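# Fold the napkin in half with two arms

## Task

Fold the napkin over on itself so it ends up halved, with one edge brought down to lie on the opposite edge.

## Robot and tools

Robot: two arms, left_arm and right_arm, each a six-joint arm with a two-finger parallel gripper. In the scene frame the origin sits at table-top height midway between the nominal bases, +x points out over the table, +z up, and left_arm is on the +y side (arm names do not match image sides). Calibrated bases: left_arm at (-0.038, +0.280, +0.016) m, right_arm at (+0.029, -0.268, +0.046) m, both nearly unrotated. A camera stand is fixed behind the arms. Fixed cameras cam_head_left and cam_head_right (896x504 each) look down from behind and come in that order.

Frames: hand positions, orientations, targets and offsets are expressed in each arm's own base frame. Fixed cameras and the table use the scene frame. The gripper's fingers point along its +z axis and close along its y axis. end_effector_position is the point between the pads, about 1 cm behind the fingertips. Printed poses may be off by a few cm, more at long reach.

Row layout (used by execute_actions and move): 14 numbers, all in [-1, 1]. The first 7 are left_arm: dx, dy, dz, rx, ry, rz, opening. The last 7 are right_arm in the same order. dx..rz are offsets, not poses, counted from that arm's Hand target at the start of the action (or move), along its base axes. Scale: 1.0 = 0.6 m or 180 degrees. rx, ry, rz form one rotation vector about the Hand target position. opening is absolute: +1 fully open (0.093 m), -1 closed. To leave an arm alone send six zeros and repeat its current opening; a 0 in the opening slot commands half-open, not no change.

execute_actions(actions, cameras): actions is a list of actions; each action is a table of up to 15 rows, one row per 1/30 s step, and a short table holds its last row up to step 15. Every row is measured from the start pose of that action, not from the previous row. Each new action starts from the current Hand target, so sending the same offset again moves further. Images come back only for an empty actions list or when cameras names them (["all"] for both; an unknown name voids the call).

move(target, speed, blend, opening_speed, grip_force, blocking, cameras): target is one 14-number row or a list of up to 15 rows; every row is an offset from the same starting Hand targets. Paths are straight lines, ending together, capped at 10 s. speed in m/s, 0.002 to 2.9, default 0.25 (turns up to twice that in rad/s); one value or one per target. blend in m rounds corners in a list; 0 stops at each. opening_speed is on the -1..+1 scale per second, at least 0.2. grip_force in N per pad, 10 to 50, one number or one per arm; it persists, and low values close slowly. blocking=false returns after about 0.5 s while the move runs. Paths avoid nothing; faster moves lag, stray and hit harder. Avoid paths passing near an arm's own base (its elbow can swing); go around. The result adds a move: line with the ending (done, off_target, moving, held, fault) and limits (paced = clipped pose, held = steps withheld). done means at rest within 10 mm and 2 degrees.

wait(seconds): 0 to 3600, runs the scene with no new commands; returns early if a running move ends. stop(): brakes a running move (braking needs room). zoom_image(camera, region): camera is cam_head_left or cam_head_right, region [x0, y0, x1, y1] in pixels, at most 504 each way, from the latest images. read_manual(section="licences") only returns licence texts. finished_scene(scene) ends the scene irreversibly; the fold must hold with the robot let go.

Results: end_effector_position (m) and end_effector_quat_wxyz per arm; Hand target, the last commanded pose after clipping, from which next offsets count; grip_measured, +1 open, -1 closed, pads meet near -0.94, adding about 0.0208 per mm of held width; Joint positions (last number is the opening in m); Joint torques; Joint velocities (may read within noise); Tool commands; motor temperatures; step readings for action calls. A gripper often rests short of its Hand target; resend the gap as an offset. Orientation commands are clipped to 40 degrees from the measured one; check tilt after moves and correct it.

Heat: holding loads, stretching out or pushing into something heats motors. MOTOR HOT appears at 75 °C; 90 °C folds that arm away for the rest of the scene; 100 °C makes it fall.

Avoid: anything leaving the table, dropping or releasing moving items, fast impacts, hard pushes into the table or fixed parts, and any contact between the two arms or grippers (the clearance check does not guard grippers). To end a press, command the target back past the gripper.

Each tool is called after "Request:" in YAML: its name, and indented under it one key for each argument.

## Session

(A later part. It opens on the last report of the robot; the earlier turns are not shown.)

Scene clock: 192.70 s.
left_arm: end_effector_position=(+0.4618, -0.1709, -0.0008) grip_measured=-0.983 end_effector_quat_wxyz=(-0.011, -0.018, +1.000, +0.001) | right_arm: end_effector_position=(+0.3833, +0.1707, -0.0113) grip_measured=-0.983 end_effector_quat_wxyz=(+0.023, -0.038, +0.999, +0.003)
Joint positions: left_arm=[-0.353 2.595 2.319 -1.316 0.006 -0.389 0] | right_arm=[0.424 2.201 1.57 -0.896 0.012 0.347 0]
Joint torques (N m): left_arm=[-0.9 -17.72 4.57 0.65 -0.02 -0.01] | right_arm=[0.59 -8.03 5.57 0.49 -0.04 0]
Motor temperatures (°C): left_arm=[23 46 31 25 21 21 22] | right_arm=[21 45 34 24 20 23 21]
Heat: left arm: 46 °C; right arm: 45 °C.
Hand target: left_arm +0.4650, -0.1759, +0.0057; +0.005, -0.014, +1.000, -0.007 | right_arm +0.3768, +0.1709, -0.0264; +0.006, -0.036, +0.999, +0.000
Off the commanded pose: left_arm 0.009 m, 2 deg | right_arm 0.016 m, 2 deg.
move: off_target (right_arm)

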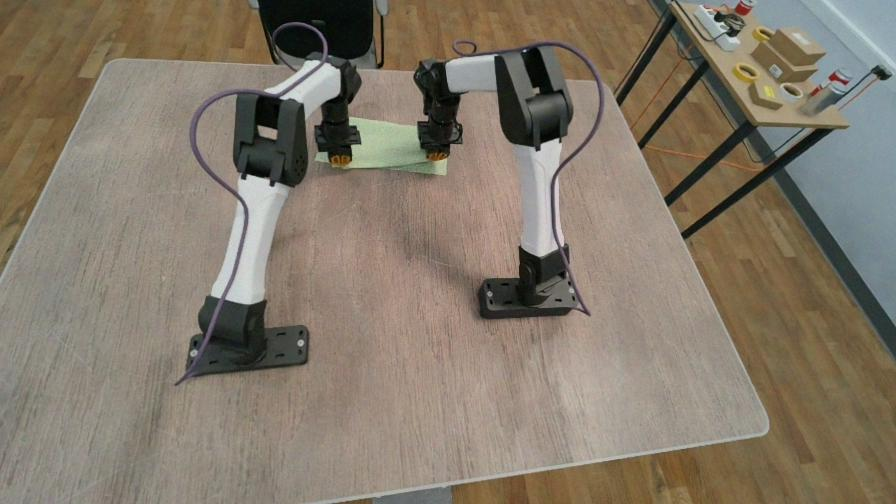

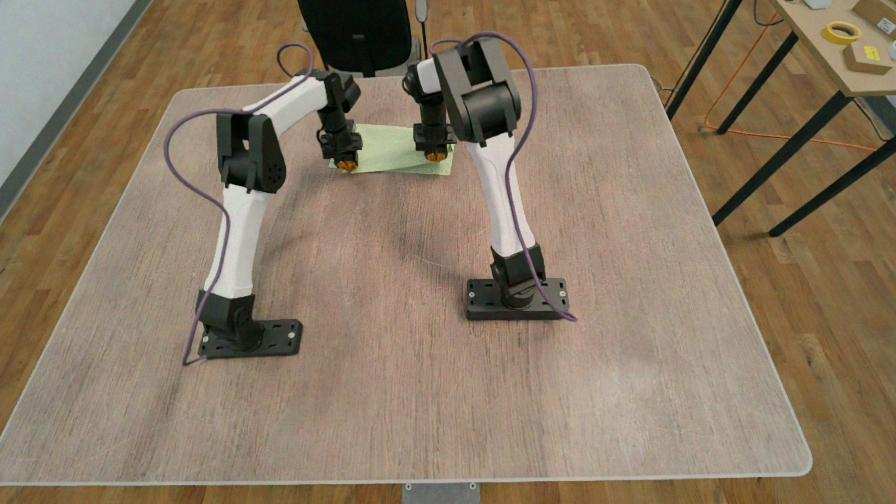

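Request:
move:
  target:
    - [0.0,0.0,0.10,0,0,0,-1,0,0,0,0,0,0,-1]
    - [0.09,0.0,0.14,0,0,0,-1,0,0,0,0,0,0,-1]
    - [0.07,0.0,0.07,0,0,0,-1,0,0,0,0,0,0,-1]
    - [0.048,0.0,0.02,0,0,0,-1,0,0,0,0,0,0,-1]
  cameras: ["all"]
  speed: [0.06,0.06,0.05,0.05]
  blend: [0.01,0.015,0.015,0]

Request:
zoom_image:
  camera: "cam_head_left"
  region: [310, 100, 480, 200]

Request:
zoom_image:
  camera: "cam_head_right"
  region: [310, 100, 480, 200]

Scene clock: 197.23 s.
left_arm: end_effector_position=(+0.4967, -0.1759, +0.0274) grip_measured=-0.983 end_effector_quat_wxyz=(+0.028, -0.013, +0.999, -0.015) | right_arm: end_effector_position=(+0.3843, +0.1712, -0.0113) grip_measured=-0.983 end_effector_quat_wxyz=(+0.025, -0.038, +0.999, +0.004)
Joint positions: left_arm=[-0.337 2.802 2.835 -1.541 0.009 -0.364 0] | right_arm=[0.424 2.201 1.57 -0.891 0.012 0.348 0]
Joint torques (N m): left_arm=[-0.51 -13.34 7.69 0.32 -0.05 -0.07] | right_arm=[0.34 -7.87 5.63 0.44 -0.01 -0.04]
Heat: left arm: 47 °C; right arm: 46 °C.
Hand target: left_arm +0.4938, -0.1760, +0.0177; +0.005, -0.014, +1.000, -0.007 | right_arm +0.3769, +0.1708, -0.0264; +0.006, -0.035, +0.999, +0.000
Off the commanded pose: left_arm 0.010 m, 3 deg | right_arm 0.017 m, 2 deg.
elbow stopped short (left arm): the move would have taken joint 3 (elbow) straighter than the controller allows.
joint sent to its limit (left arm) — joint 4 (wrist pitch), lower limit. The joint targets still meet the commanded pose.
move: off_target (left_arm)

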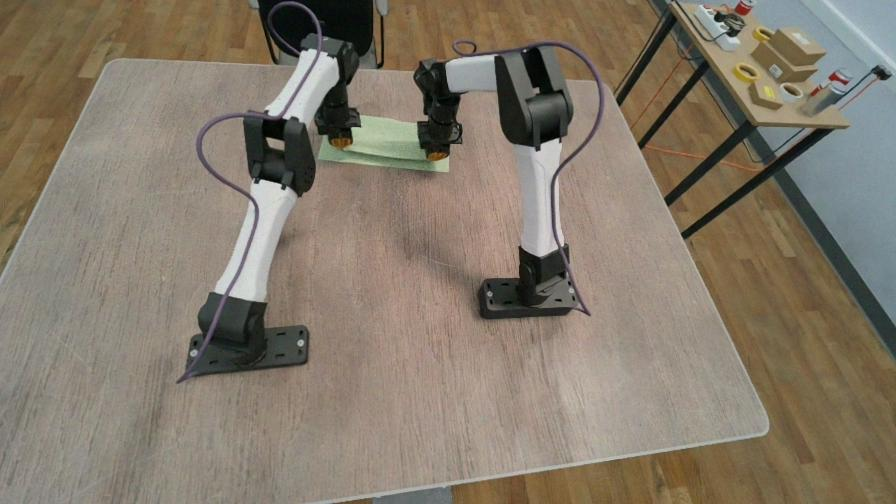

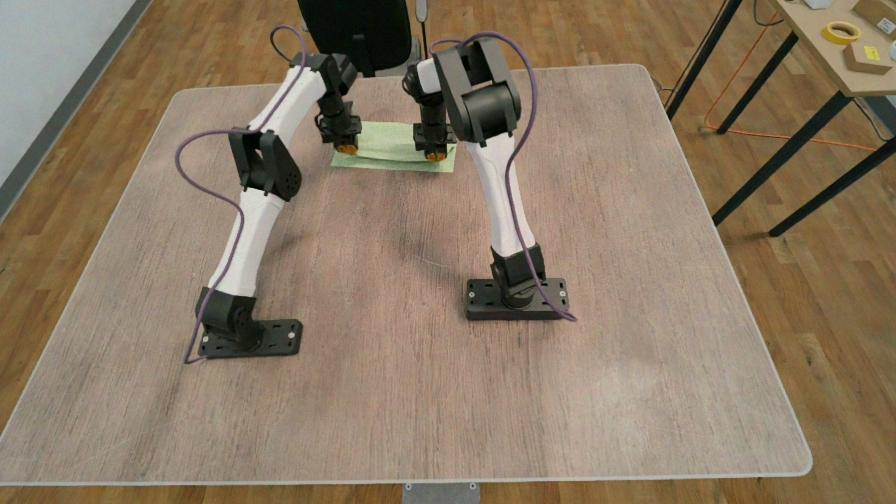

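Scaled by 2.965 from the camera's image (finer frame: 1280x720).

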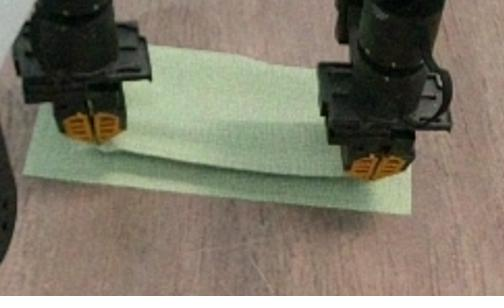

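Scaled by 2.965 from the camera's image (finer frame: 1280x720).

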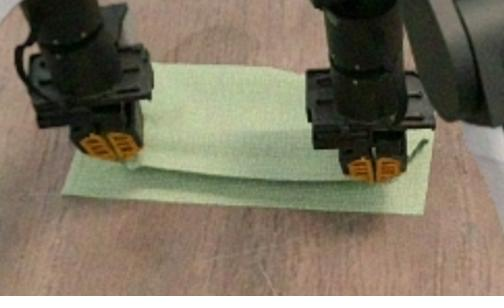

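Request:
move:
  target:
    - [0.05,0.0,0.117,0,-0.05,0,-1,0.058,0,0.142,0,0,0,-1]
    - [0.10,0.0,0.133,0,-0.11,0,-1,0.108,0,0.158,0,-0.03,0,-1]
    - [0.075,0.0,0.05,0,-0.11,0,-1,0.083,0,0.075,0,-0.03,0,-1]
    - [0.037,0.0,-0.035,0,-0.11,0,-1,0.04,0,-0.028,0,-0.02,0,-1]
  cameras: ["all"]
  speed: [0.08,0.08,0.06,0.05]
  blend: [0.015,0.015,0.015,0]

Request:
zoom_image:
  camera: "cam_head_left"
  region: [310, 100, 480, 200]

Request:
zoom_image:
  camera: "cam_head_right"
  region: [310, 100, 480, 200]

Scene clock: 203.20 s.
left_arm: end_effector_position=(+0.5228, -0.1757, +0.0024) grip_measured=-0.983 end_effector_quat_wxyz=(+0.184, -0.010, +0.983, -0.012) | right_arm: end_effector_position=(+0.4065, +0.1734, -0.0304) grip_measured=-0.983 end_effector_quat_wxyz=(+0.049, -0.038, +0.998, +0.009)
Joint positions: left_arm=[-0.357 2.438 1.976 -0.754 -0.107 -0.359 0] | right_arm=[0.411 2.267 1.596 -0.803 0.02 0.333 0]
Joint torques (N m): left_arm=[-0.91 -15.46 4.41 1.23 -0.15 -0.13] | right_arm=[0.53 -8.91 5.27 0.63 0.16 0.01]
Heat: left arm: 49 °C; right arm: 47 °C.
Hand target: left_arm +0.5159, -0.1760, -0.0033; +0.177, -0.012, +0.984, -0.009 | right_arm +0.4009, +0.1708, -0.0432; +0.037, -0.035, +0.999, -0.001
Off the commanded pose: left_arm 0.009 m, 1 deg | right_arm 0.014 m, 2 deg.
elbow stopped short (left arm): the move would have taken joint 3 (elbow) straighter than the controller allows.
move: off_target (right_arm)

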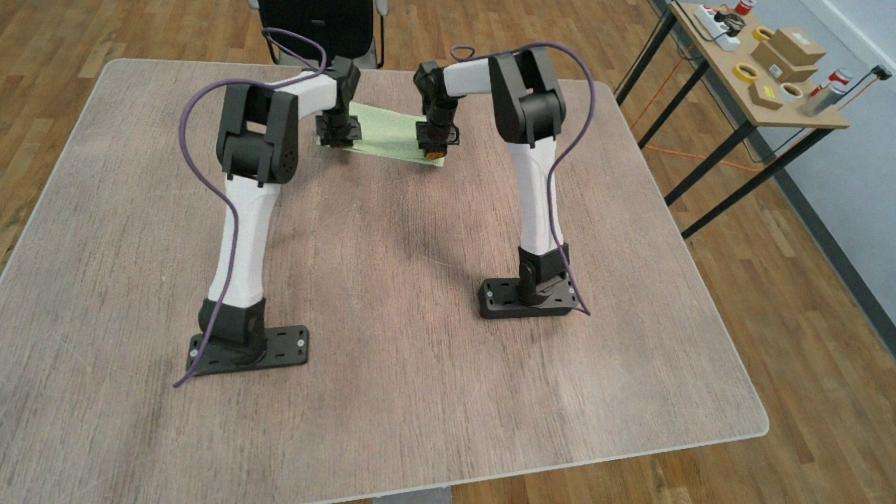

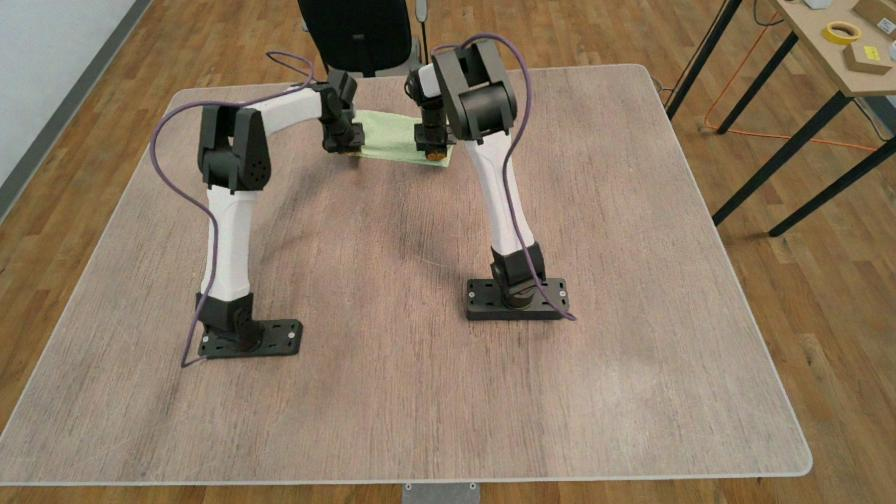

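Scaled by 2.965 from the camera's image (finer frame: 1280x720).

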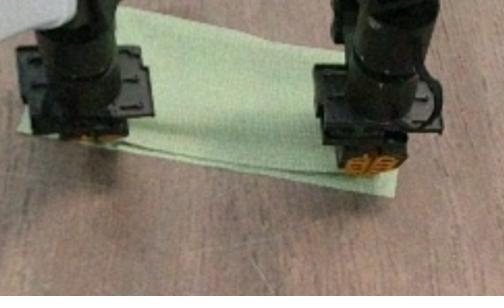

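Scaled by 2.965 from the camera's image (finer frame: 1280x720).

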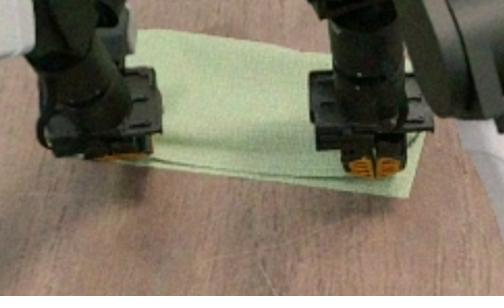

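Request:
move:
  target:
    - [-0.05,0.0,0.15,0,0.0,0,-1,-0.03,0,0.16,0,-0.03,0,-1]
    - [-0.183,0.005,0.404,0,-0.05,0,-1,-0.118,-0.025,0.42,0,-0.1,0,-1]
    - [-0.3665,0.008,0.582,0,-0.11,0,-1,-0.302,-0.028,0.599,0,-0.2,0,-1]
  speed: [0.12,0.2,0.2]
  blend: [0.03,0.05,0]

Request:
wait:
  seconds: 1.0
  cameras: ["all"]

Request:
zoom_image:
  camera: "cam_head_left"
  region: [260, 60, 500, 220]

Request:
zoom_image:
  camera: "cam_head_right"
  region: [260, 60, 500, 220]

Scene clock: 208.33 s.
left_arm: end_effector_position=(+0.2988, -0.1748, +0.3339) grip_measured=-0.983 end_effector_quat_wxyz=(+0.330, -0.004, +0.944, -0.009) | right_arm: end_effector_position=(+0.2184, +0.1554, +0.3102) grip_measured=-0.983 end_effector_quat_wxyz=(+0.338, -0.038, +0.940, -0.006)
Joint positions: left_arm=[-0.727 1.567 1.97 -1.427 -0.416 -0.617 0] | right_arm=[0.942 1.285 1.631 -1.452 0.531 0.732 0]
Joint torques (N m): left_arm=[-0.92 -7.19 8.99 1.3 -0.43 -0.15] | right_arm=[0.46 -1.83 9.39 0.87 0.51 -0.02]
Heat: left arm: 50 °C; right arm: 47 °C.
Hand target: left_arm +0.2960, -0.1712, +0.3460; +0.343, -0.010, +0.939, -0.011 | right_arm +0.2197, +0.1539, +0.3163; +0.344, -0.033, +0.938, -0.012
Off the commanded pose: left_arm 0.013 m, 2 deg | right_arm 0.006 m, 1 deg.
move: off_target (left_arm)

Scene clock: 209.33 s.
left_arm: end_effector_position=(+0.2988, -0.1748, +0.3339) grip_measured=-0.983 end_effector_quat_wxyz=(+0.330, -0.004, +0.944, -0.009) | right_arm: end_effector_position=(+0.2183, +0.1554, +0.3101) grip_measured=-0.983 end_effector_quat_wxyz=(+0.338, -0.038, +0.940, -0.006)
Joint positions: left_arm=[-0.727 1.567 1.97 -1.428 -0.416 -0.617 0] | right_arm=[0.942 1.285 1.631 -1.452 0.531 0.733 0]
Joint torques (N m): left_arm=[-0.87 -7.12 8.99 1.27 -0.41 -0.15] | right_arm=[0.47 -1.91 9.35 0.96 0.53 -0.03]
Heat: left arm: 49 °C; right arm: 47 °C.
Hand target: left_arm +0.2960, -0.1712, +0.3460; +0.343, -0.010, +0.939, -0.011 | right_arm +0.2196, +0.1539, +0.3162; +0.344, -0.033, +0.938, -0.012
Tool commands: left_gripper/opening=-1.0 right_gripper/opening=-1.0
Off the commanded pose: left_arm 0.013 m, 2 deg | right_arm 0.006 m, 1 deg.
wait: 1.00 s; at rest by 0.17 s

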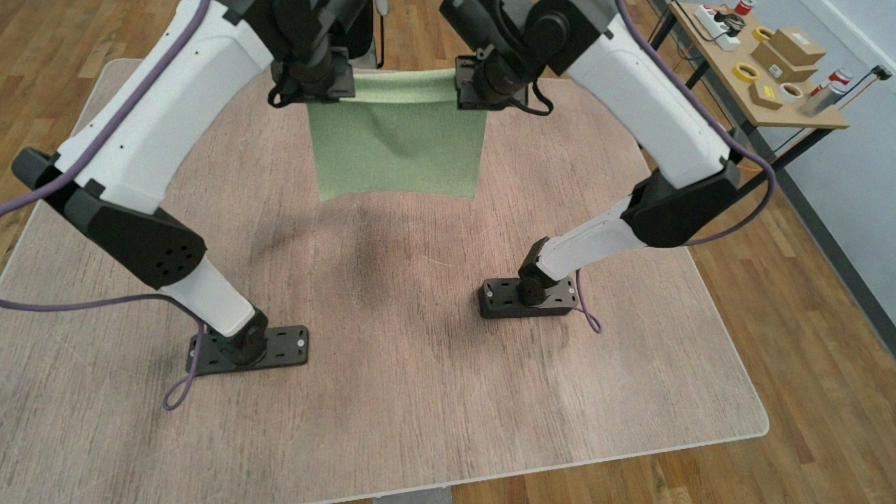

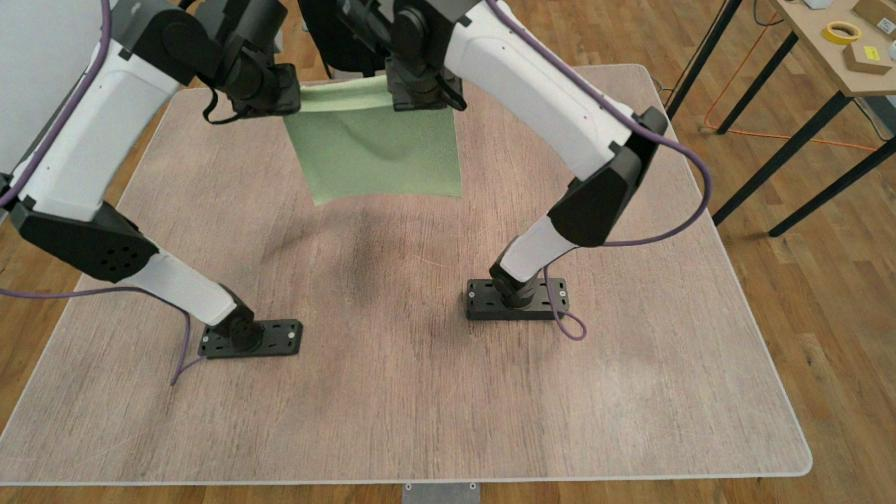

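Scaled by 2.100 from the camera's image (finer frame: 1280x720).

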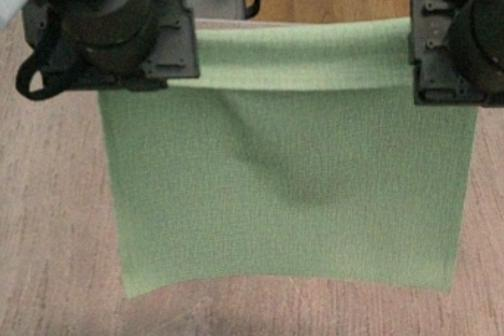

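Scaled by 2.100 from the camera's image (finer frame: 1280x720).

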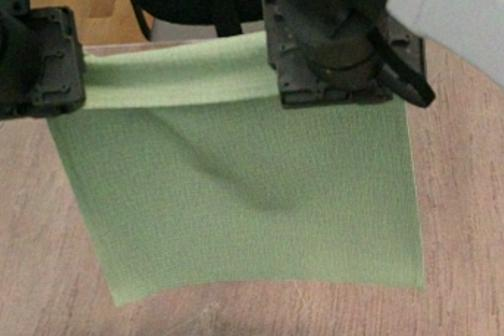

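Request:
move:
  target:
    - [0.033,-0.001,-0.117,0,0.02,0,-1,0.033,0.001,-0.117,0,0.02,0,-1]
    - [0.167,-0.003,-0.183,0,0.05,0,-1,0.167,0.003,-0.183,0,0.05,0,-1]
    - [0.267,-0.005,-0.283,0,0.083,0,-1,0.267,0.005,-0.283,0,0.083,0,-1]
    - [0.315,-0.006,-0.362,0,0.083,0,-1,0.315,0.006,-0.362,0,0.083,0,-1]
  cameras: ["all"]
  speed: 0.15
  blend: [0.02,0.03,0.03,0]

Request:
zoom_image:
  camera: "cam_head_left"
  region: [290, 80, 490, 213]

Request:
zoom_image:
  camera: "cam_head_right"
  region: [290, 80, 490, 213]

Scene clock: 212.50 s.
left_arm: end_effector_position=(+0.4731, -0.1772, +0.1273) grip_measured=-0.983 end_effector_quat_wxyz=(+0.208, -0.009, +0.978, -0.008) | right_arm: end_effector_position=(+0.3997, +0.1579, +0.1007) grip_measured=-0.983 end_effector_quat_wxyz=(+0.217, -0.036, +0.975, -0.008)
Joint positions: left_arm=[-0.408 2.132 1.942 -0.987 -0.15 -0.396 0] | right_arm=[0.448 1.83 1.401 -0.743 0.185 0.337 0]
Joint torques (N m): left_arm=[0.75 -10.52 10.5 1.37 -0.15 0.05] | right_arm=[-0.61 -6.24 10.13 1.24 0.13 -0.27]
Heat: left arm: 48 °C; right arm: 46 °C.
Hand target: left_arm +0.4851, -0.1748, +0.1288; +0.218, -0.012, +0.976, -0.009 | right_arm +0.4087, +0.1575, +0.0990; +0.219, -0.034, +0.975, -0.008
Off the commanded pose: left_arm 0.012 m, 1 deg | right_arm 0.009 m, 0 deg.
move: off_target (left_arm); blend cut to 0.0277 m at target 3

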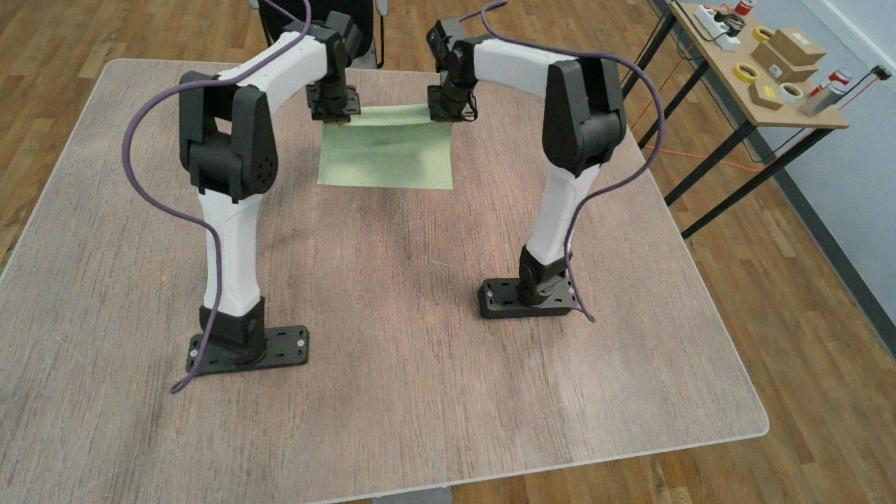

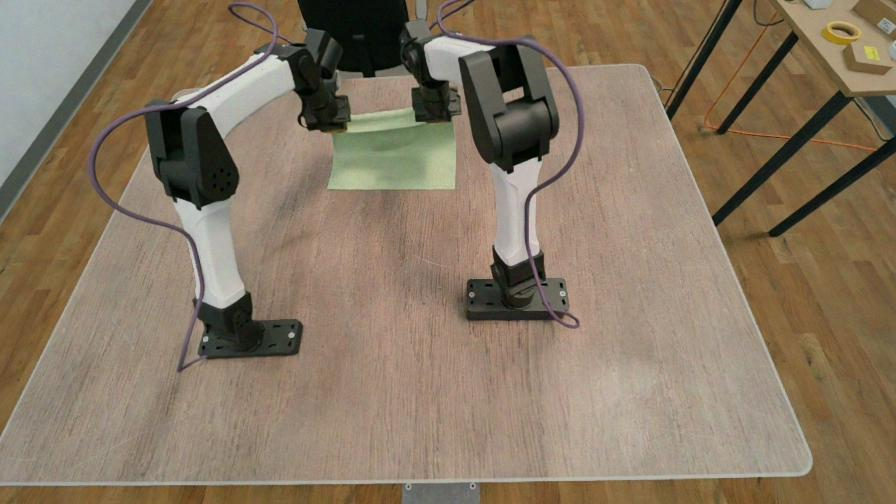

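Scaled by 2.520 from the camera's image (finer frame: 1280x720).

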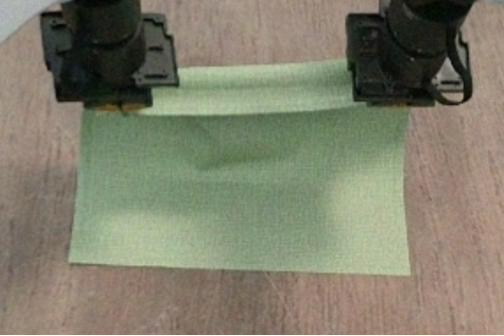

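Scaled by 2.520 from the camera's image (finer frame: 1280x720).

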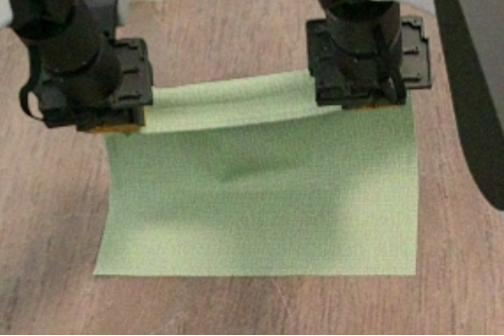

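Request:
move:
  target:
    - [-0.045,0.01,-0.07,0,0.04,0,-1,-0.052,0.01,-0.072,0,0.04,0,-1]
    - [-0.085,0.016,-0.138,0,0.08,0,-1,-0.097,0.016,-0.14,0,0.08,0,-1]
    - [-0.1143,0.0203,-0.196,0,0.11,0,-1,-0.1295,0.0213,-0.2,0,0.11,0,-1]
  cameras: ["all"]
  speed: 0.08
  blend: [0.02,0.02,0]

Request:
zoom_image:
  camera: "cam_head_left"
  region: [300, 110, 480, 210]

Request:
zoom_image:
  camera: "cam_head_right"
  region: [300, 110, 480, 210]

Scene clock: 215.90 s.
left_arm: end_effector_position=(+0.4164, -0.1671, +0.0230) grip_measured=-0.983 end_effector_quat_wxyz=(+0.056, -0.004, +0.998, -0.009) | right_arm: end_effector_position=(+0.3373, +0.1705, -0.0080) grip_measured=-0.983 end_effector_quat_wxyz=(+0.065, -0.038, +0.997, +0.001)
Joint positions: left_arm=[-0.391 2.209 1.722 -0.973 -0.026 -0.398 0] | right_arm=[0.492 1.995 1.251 -0.71 0.055 0.414 0]
Joint torques (N m): left_arm=[0.5 -10.66 5.85 0.78 -0.03 -0.11] | right_arm=[0.5 -6.65 5.53 0.65 -0.06 -0.04]
Heat: left arm: 48 °C; right arm: 46 °C.
Hand target: left_arm +0.4165, -0.1625, +0.0111; +0.047, -0.013, +0.999, -0.007 | right_arm +0.3309, +0.1703, -0.0210; +0.048, -0.035, +0.998, -0.002
Off the commanded pose: left_arm 0.013 m, 2 deg | right_arm 0.014 m, 2 deg.
move: off_target (left_arm, right_arm)

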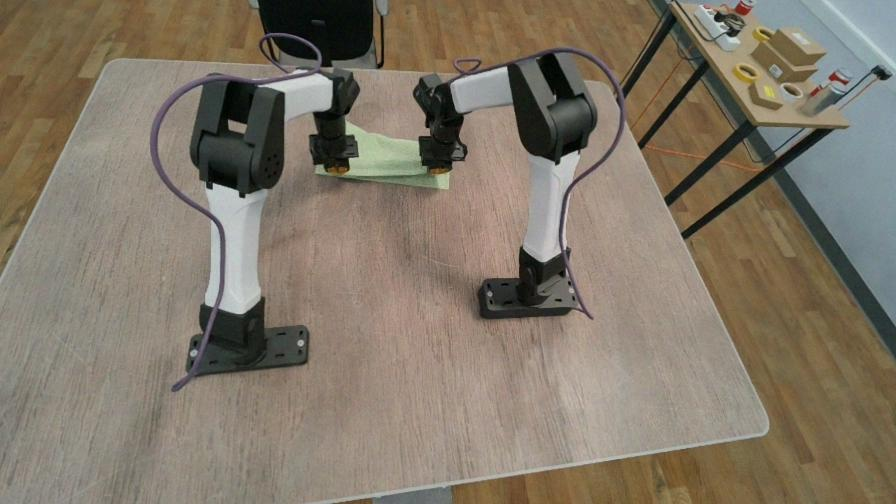

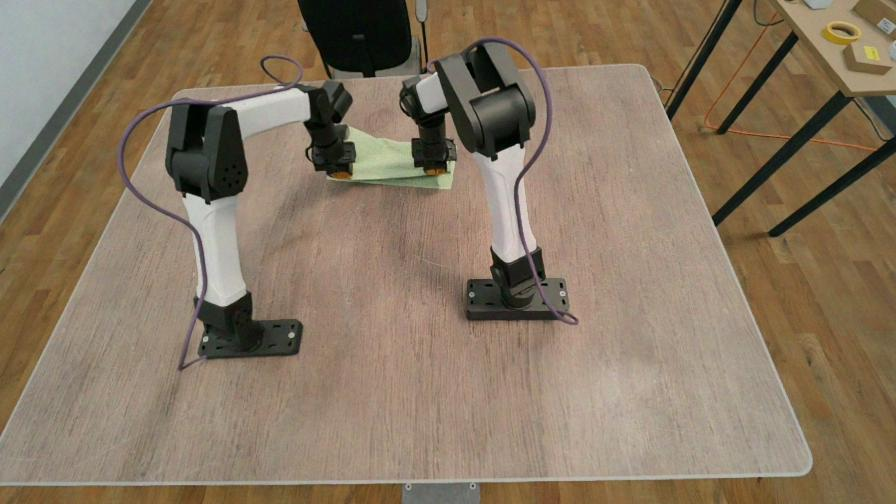

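Scaled by 2.800 from the camera's image (finer frame: 1280x720).

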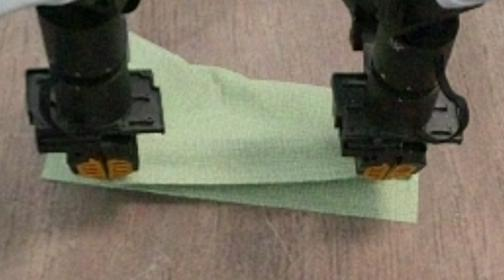

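Scaled by 2.800 from the camera's image (finer frame: 1280x720).

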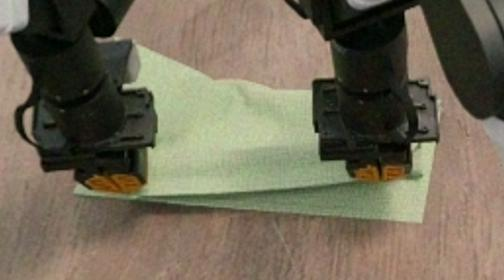

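Request:
move:
  target:
    - [0.0,0.0,0.10,0,0,0,-1,0.0,0.0,0.10,0,0,0,-1]
    - [0.06,0.0,0.25,0,-0.1,0,-1,0.06,0.0,0.25,0,-0.1,0,-1]
  cameras: ["all"]
  speed: 0.1
  blend: [0.02,0]

Request:
zoom_image:
  camera: "cam_head_left"
  region: [290, 80, 490, 213]

Request:
zoom_image:
  camera: "cam_head_right"
  region: [290, 80, 490, 213]

Scene clock: 219.20 s.
left_arm: end_effector_position=(+0.4426, -0.1613, +0.1304) grip_measured=-0.983 end_effector_quat_wxyz=(+0.159, -0.012, +0.987, -0.003) | right_arm: end_effector_position=(+0.3574, +0.1690, +0.1048) grip_measured=-0.983 end_effector_quat_wxyz=(+0.169, -0.036, +0.985, -0.010)
Joint positions: left_arm=[-0.391 2.077 1.902 -1.098 -0.118 -0.398 0] | right_arm=[0.515 1.781 1.393 -0.888 0.172 0.416 0]
Joint torques (N m): left_arm=[-0.66 -16.1 10.18 1.17 -0.36 0.01] | right_arm=[0.44 -10.65 10.62 0.89 0.41 -0.19]
Heat: left arm: 49 °C; right arm: 46 °C.
Hand target: left_arm +0.4525, -0.1625, +0.1611; +0.203, -0.012, +0.979, -0.009 | right_arm +0.3669, +0.1704, +0.1291; +0.204, -0.035, +0.978, -0.007
Off the commanded pose: left_arm 0.032 m, 5 deg | right_arm 0.026 m, 4 deg.
move: off_target (left_arm, right_arm)

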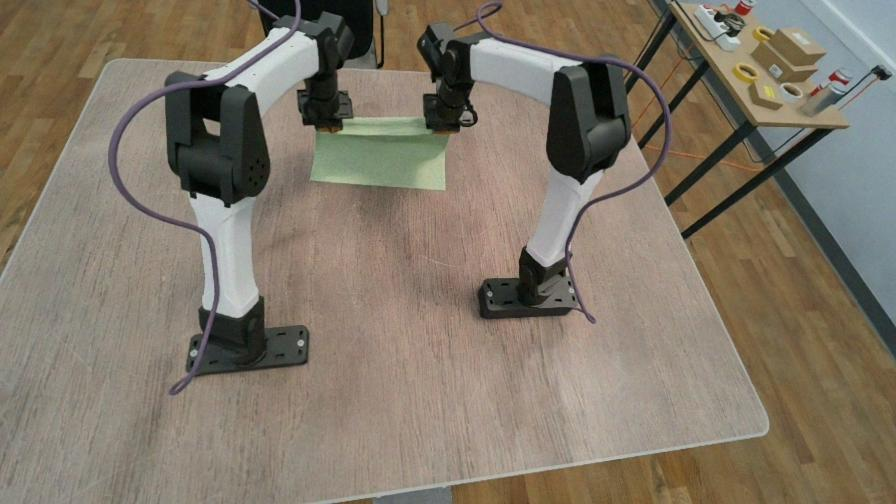

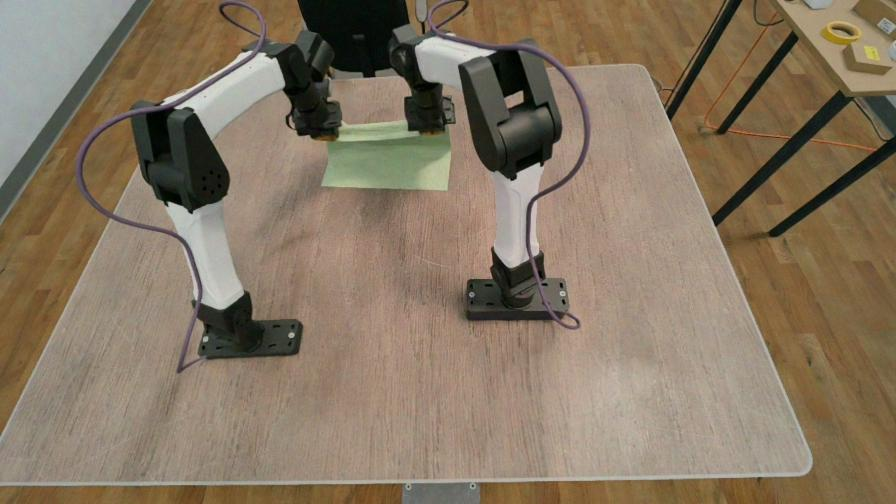

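Scaled by 2.520 from the camera's image (finer frame: 1280x720).

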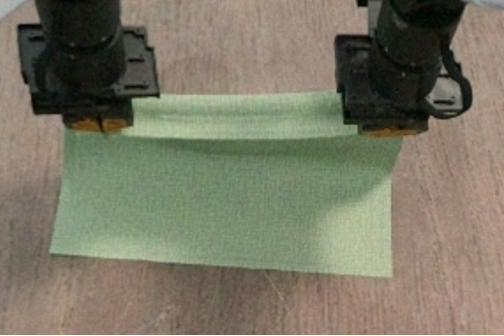

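Scaled by 2.520 from the camera's image (finer frame: 1280x720).

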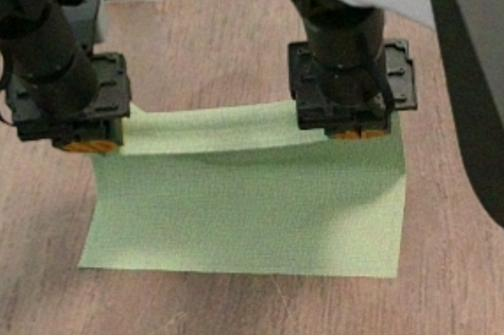

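Request:
move:
  target:
    - [-0.0275,0.008,-0.142,0,0.03,0,-1,-0.035,0.008,-0.1385,0,0.03,0,-1]
    - [-0.036,0.0133,-0.202,0,0.07,0,-1,-0.0515,0.0143,-0.1985,0,0.07,0,-1]
    - [-0.045,0.0175,-0.252,0,0.10,0,-1,-0.0657,0.0193,-0.25,0,0.10,0,-1]
  cameras: ["all"]
  speed: 0.06
  blend: [0.02,0.02,0]

Request:
zoom_image:
  camera: "cam_head_left"
  region: [300, 110, 480, 210]

Request:
zoom_image:
  camera: "cam_head_right"
  region: [300, 110, 480, 210]

Scene clock: 224.27 s.
left_arm: end_effector_position=(+0.4206, -0.1551, +0.0116) grip_measured=-0.983 end_effector_quat_wxyz=(+0.052, -0.012, +0.999, -0.008) | right_arm: end_effector_position=(+0.3250, +0.1808, -0.0160) grip_measured=-0.983 end_effector_quat_wxyz=(+0.056, -0.042, +0.998, -0.002)
Joint positions: left_arm=[-0.362 2.228 1.707 -0.948 -0.023 -0.385 0] | right_arm=[0.534 2.005 1.232 -0.701 0.057 0.447 0]
Joint torques (N m): left_arm=[0.51 -10.61 9.4 0.39 -0.04 0] | right_arm=[-0.06 -6.52 8.43 0.42 -0.02 -0.03]
Heat: left arm: 49 °C; right arm: 46 °C.
Hand target: left_arm +0.4254, -0.1520, +0.0099; +0.047, -0.013, +0.999, -0.007 | right_arm +0.3275, +0.1819, -0.0210; +0.048, -0.035, +0.998, -0.002
Off the commanded pose: left_arm 0.006 m, 1 deg | right_arm 0.006 m, 1 deg.
move: done

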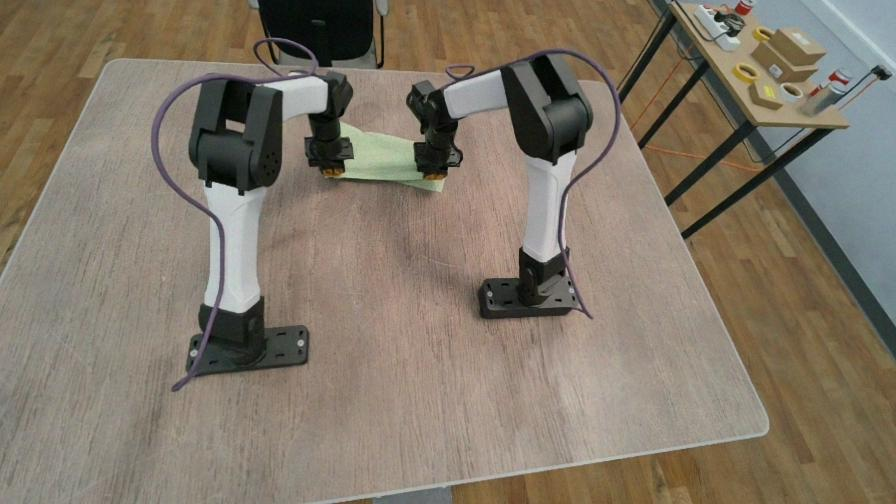

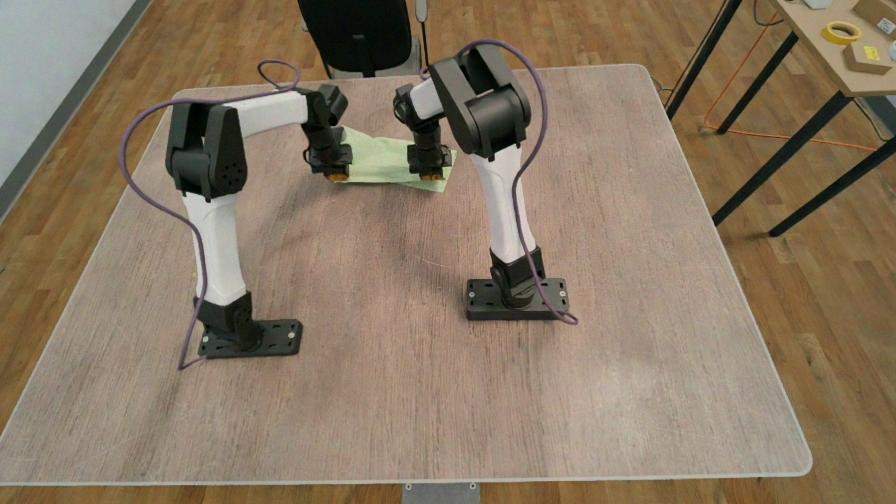

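Scaled by 2.800 from the camera's image (finer frame: 1280x720).

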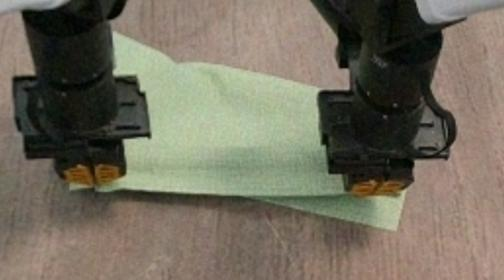

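Scaled by 2.800 from the camera's image (finer frame: 1280x720).

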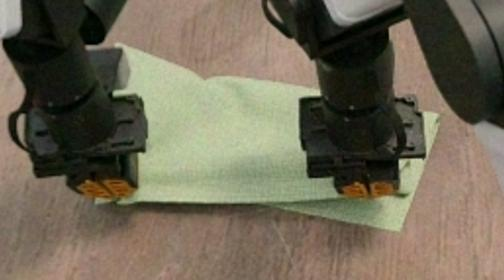

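Request:
move:
  target:
    - [0.0,-0.005,0.15,0,-0.03,0,-1,0.0,-0.005,0.15,0,-0.03,0,-1]
    - [-0.06,-0.015,0.38,0,-0.1,0,-1,-0.05,-0.015,0.38,0,-0.1,0,-1]
    - [-0.2157,-0.027,0.56,0,-0.192,0,-1,-0.18,-0.03,0.562,0,-0.192,0,-1]
  speed: [0.1,0.2,0.2]
  blend: [0.03,0.05,0]

Request:
wait:
  seconds: 1.5
  cameras: ["all"]

Request:
zoom_image:
  camera: "cam_head_left"
  region: [260, 60, 500, 220]

Scene clock: 230.37 s.
left_arm: end_effector_position=(+0.2977, -0.1703, +0.3356) grip_measured=-0.983 end_effector_quat_wxyz=(+0.331, -0.005, +0.944, -0.009) | right_arm: end_effector_position=(+0.2184, +0.1648, +0.3097) grip_measured=-0.983 end_effector_quat_wxyz=(+0.336, -0.038, +0.941, -0.008)
Joint positions: left_arm=[-0.717 1.556 1.966 -1.431 -0.411 -0.609 0] | right_arm=[0.97 1.321 1.658 -1.466 0.543 0.764 0]
Joint torques (N m): left_arm=[-0.95 -6.49 8.96 1.35 -0.36 -0.14] | right_arm=[0.43 -2.39 9.5 0.93 0.51 0.04]
Heat: left arm: 48 °C; right arm: 45 °C.
Hand target: left_arm +0.2960, -0.1682, +0.3459; +0.342, -0.011, +0.940, -0.011 | right_arm +0.2195, +0.1639, +0.3162; +0.343, -0.033, +0.939, -0.012
Off the commanded pose: left_arm 0.011 m, 2 deg | right_arm 0.007 m, 1 deg.
move: off_target (left_arm)

Scene clock: 231.87 s.
left_arm: end_effector_position=(+0.2977, -0.1702, +0.3355) grip_measured=-0.983 end_effector_quat_wxyz=(+0.331, -0.005, +0.944, -0.009) | right_arm: end_effector_position=(+0.2184, +0.1647, +0.3097) grip_measured=-0.983 end_effector_quat_wxyz=(+0.336, -0.038, +0.941, -0.009)
Joint positions: left_arm=[-0.717 1.556 1.966 -1.431 -0.412 -0.609 0] | right_arm=[0.97 1.321 1.658 -1.467 0.544 0.764 0]
Joint torques (N m): left_arm=[-0.92 -6.57 8.92 1.32 -0.42 -0.17] | right_arm=[0.51 -2.35 9.44 0.95 0.5 -0.03]
Heat: left arm: 48 °C; right arm: 45 °C.
Hand target: left_arm +0.2960, -0.1681, +0.3459; +0.342, -0.011, +0.940, -0.011 | right_arm +0.2195, +0.1639, +0.3162; +0.343, -0.033, +0.939, -0.012
Tool commands: left_gripper/opening=-1.0 right_gripper/opening=-1.0
Off the commanded pose: left_arm 0.011 m, 2 deg | right_arm 0.007 m, 1 deg.
wait: 1.50 s; at rest by 0.17 s

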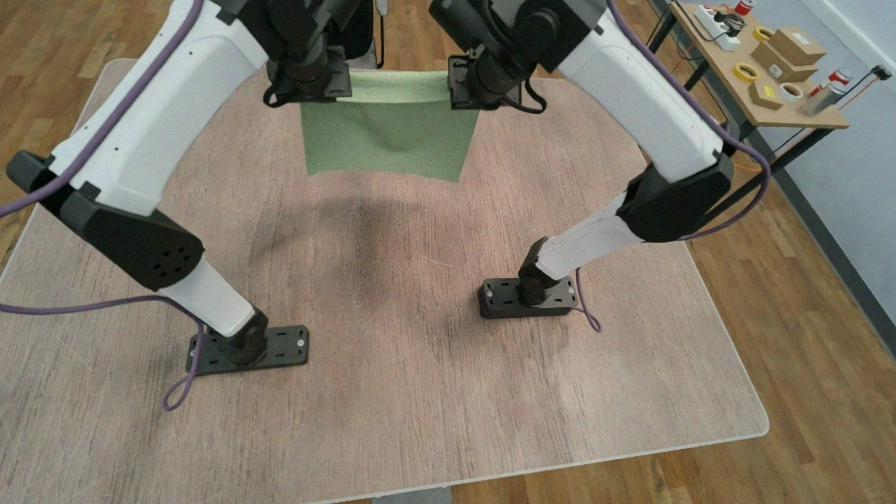

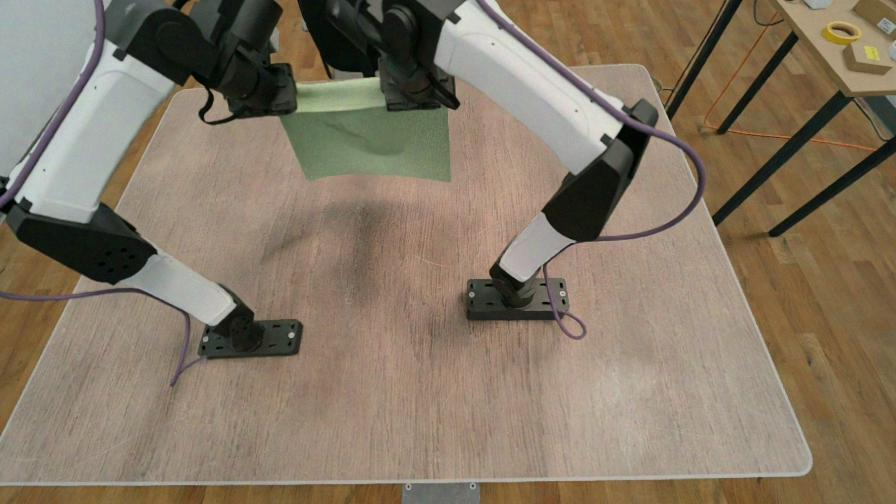

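Scaled by 2.100 from the camera's image (finer frame: 1280x720).

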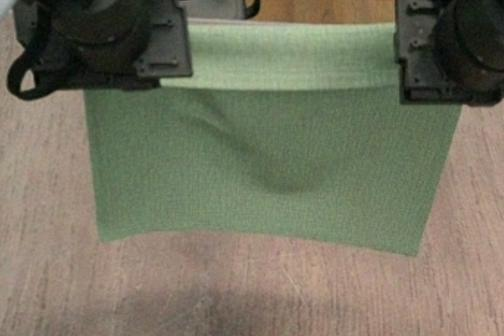

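Request:
move:
  target:
    - [0.033,-0.001,-0.117,0,0.02,0,-1,0.033,0.001,-0.117,0,0.02,0,-1]
    - [0.167,-0.003,-0.183,0,0.05,0,-1,0.167,0.003,-0.183,0,0.05,0,-1]
    - [0.267,-0.005,-0.283,0,0.083,0,-1,0.267,0.005,-0.283,0,0.083,0,-1]
    - [0.308,-0.006,-0.358,0,0.083,0,-1,0.308,0.006,-0.358,0,0.083,0,-1]
  cameras: ["all"]
  speed: 0.15
  blend: [0.02,0.03,0.03,0]

Request:
zoom_image:
  camera: "cam_head_left"
  region: [290, 80, 490, 213]

Request:
zoom_image:
  camera: "cam_head_right"
  region: [290, 80, 490, 213]

Scene clock: 234.87 s.
left_arm: end_effector_position=(+0.4685, -0.1729, +0.1289) grip_measured=-0.983 end_effector_quat_wxyz=(+0.205, -0.010, +0.979, -0.006) | right_arm: end_effector_position=(+0.3975, +0.1674, +0.1059) grip_measured=-0.983 end_effector_quat_wxyz=(+0.219, -0.034, +0.975, -0.008)
Joint positions: left_arm=[-0.404 2.113 1.92 -0.992 -0.152 -0.394 0] | right_arm=[0.476 1.834 1.426 -0.765 0.198 0.365 0]
Joint torques (N m): left_arm=[0.64 -10.33 10.4 1.37 -0.11 0.04] | right_arm=[-0.57 -6.17 9.21 1.19 0.08 -0.18]
Heat: left arm: 47 °C; right arm: 44 °C.
Hand target: left_arm +0.4808, -0.1719, +0.1311; +0.217, -0.012, +0.976, -0.009 | right_arm +0.4043, +0.1674, +0.1014; +0.218, -0.034, +0.975, -0.008
Off the commanded pose: left_arm 0.013 m, 1 deg | right_arm 0.008 m, 0 deg.
move: off_target (left_arm); blend cut to 0.0256 m at target 3

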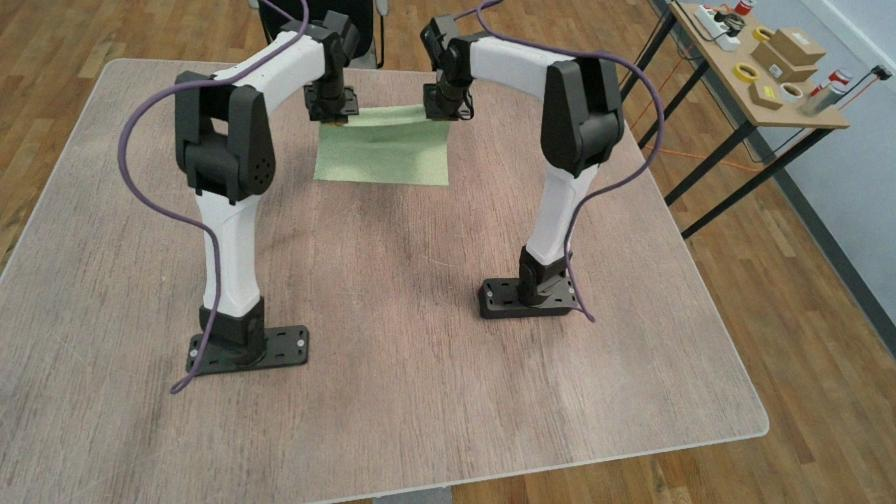

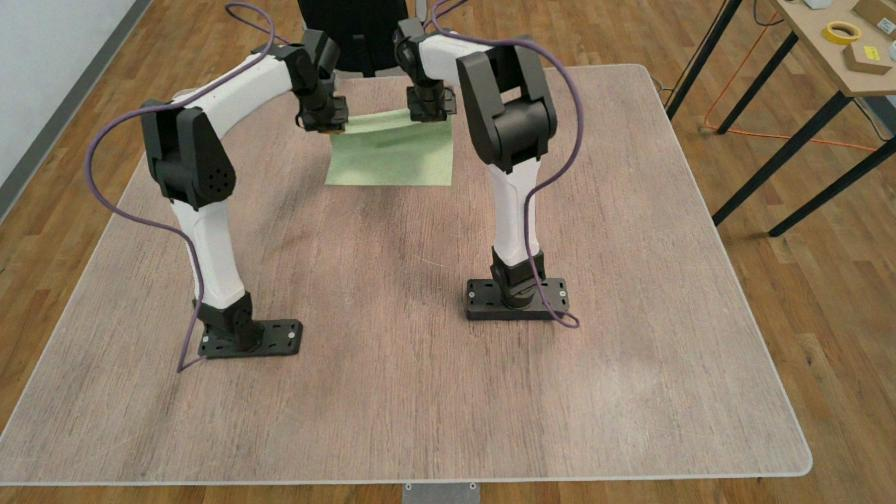

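Scaled by 2.520 from the camera's image (finer frame: 1280x720).

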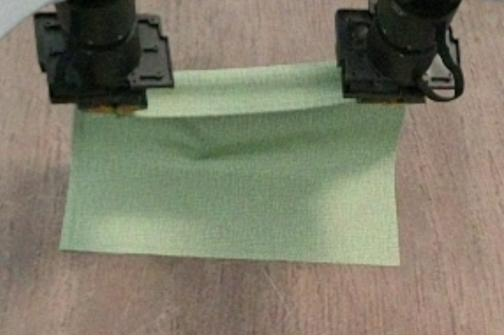

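Scaled by 2.520 from the camera's image (finer frame: 1280x720).

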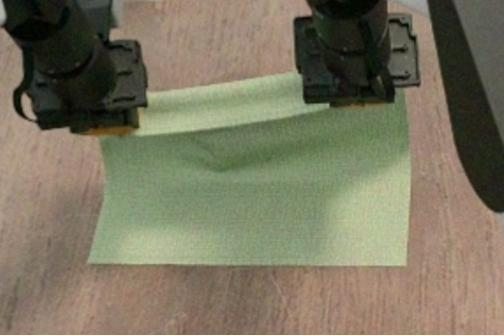

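Request:
move:
  target:
    - [-0.039,0.006,-0.07,0,0.04,-0.01,-1,-0.047,0.006,-0.073,0,0.04,0,-1]
    - [-0.0735,0.012,-0.136,0,0.08,-0.02,-1,-0.0885,0.011,-0.14,0,0.08,0,-1]
    - [-0.098,0.0163,-0.1885,0,0.11,-0.03,-1,-0.118,0.0148,-0.1923,0,0.11,-0.0,-1]
  cameras: ["all"]
  speed: 0.08
  blend: [0.02,0.02,0]

Request:
zoom_image:
  camera: "cam_head_left"
  region: [300, 110, 480, 210]

Request:
zoom_image:
  camera: "cam_head_right"
  region: [300, 110, 480, 210]

Scene clock: 238.23 s.
left_arm: end_effector_position=(+0.4254, -0.1671, +0.0306) grip_measured=-0.983 end_effector_quat_wxyz=(+0.062, +0.032, +0.997, -0.020) | right_arm: end_effector_position=(+0.3398, +0.1755, -0.0007) grip_measured=-0.983 end_effector_quat_wxyz=(+0.063, -0.037, +0.997, +0.000)
Joint positions: left_arm=[-0.375 2.218 1.765 -0.989 -0.003 -0.31 0] | right_arm=[0.502 2 1.293 -0.751 0.057 0.425 0]
Joint torques (N m): left_arm=[0.55 -10.65 5.71 0.67 -0.01 0.02] | right_arm=[0.55 -6.78 5.57 0.68 -0.08 0.02]
Heat: left arm: 47 °C; right arm: 44 °C.
Hand target: left_arm +0.4220, -0.1620, +0.0180; +0.045, +0.032, +0.998, -0.017 | right_arm +0.3336, +0.1763, -0.0139; +0.047, -0.035, +0.998, -0.001
Off the commanded pose: left_arm 0.014 m, 2 deg | right_arm 0.015 m, 2 deg.
move: off_target (left_arm, right_arm)

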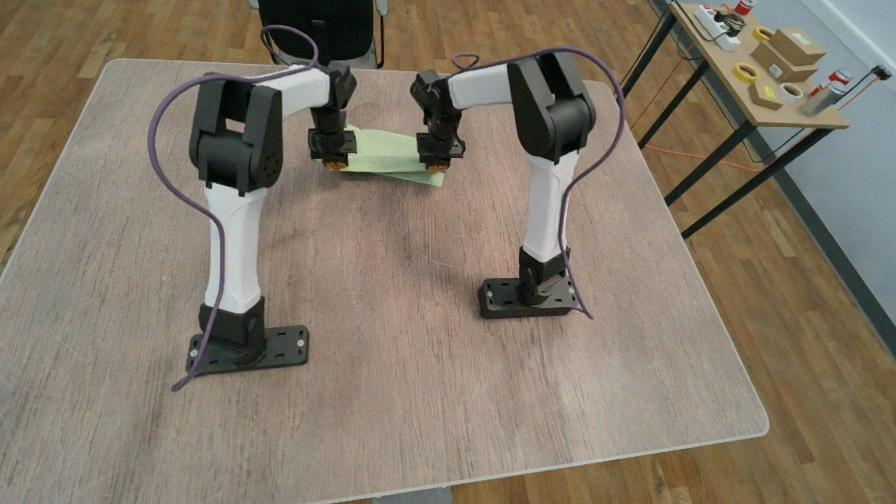

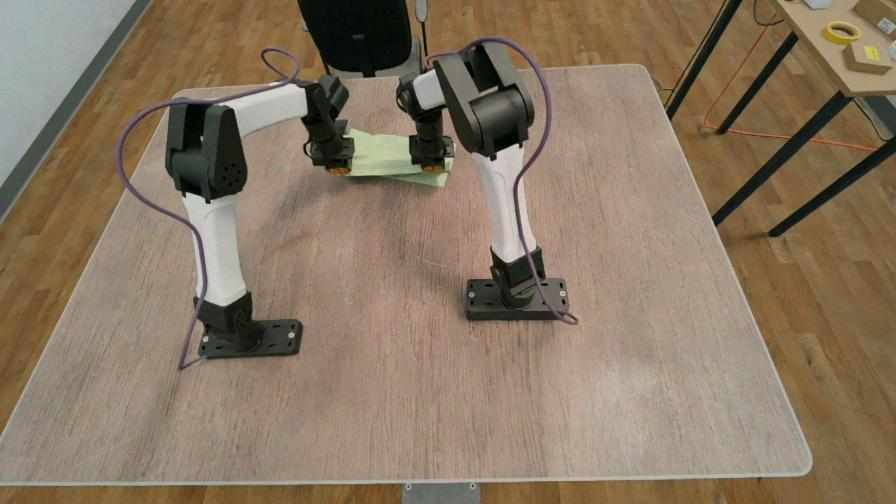

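Scaled by 2.800 from the camera's image (finer frame: 1280x720).

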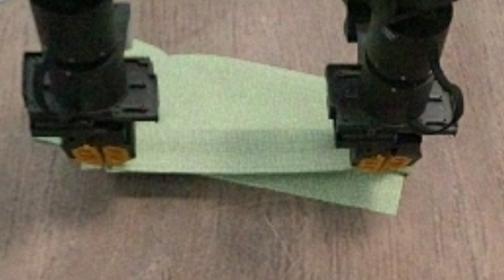

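Scaled by 2.800 from the camera's image (finer frame: 1280x720).

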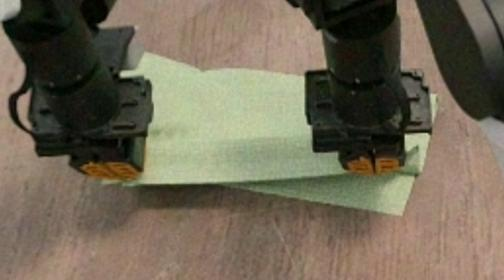

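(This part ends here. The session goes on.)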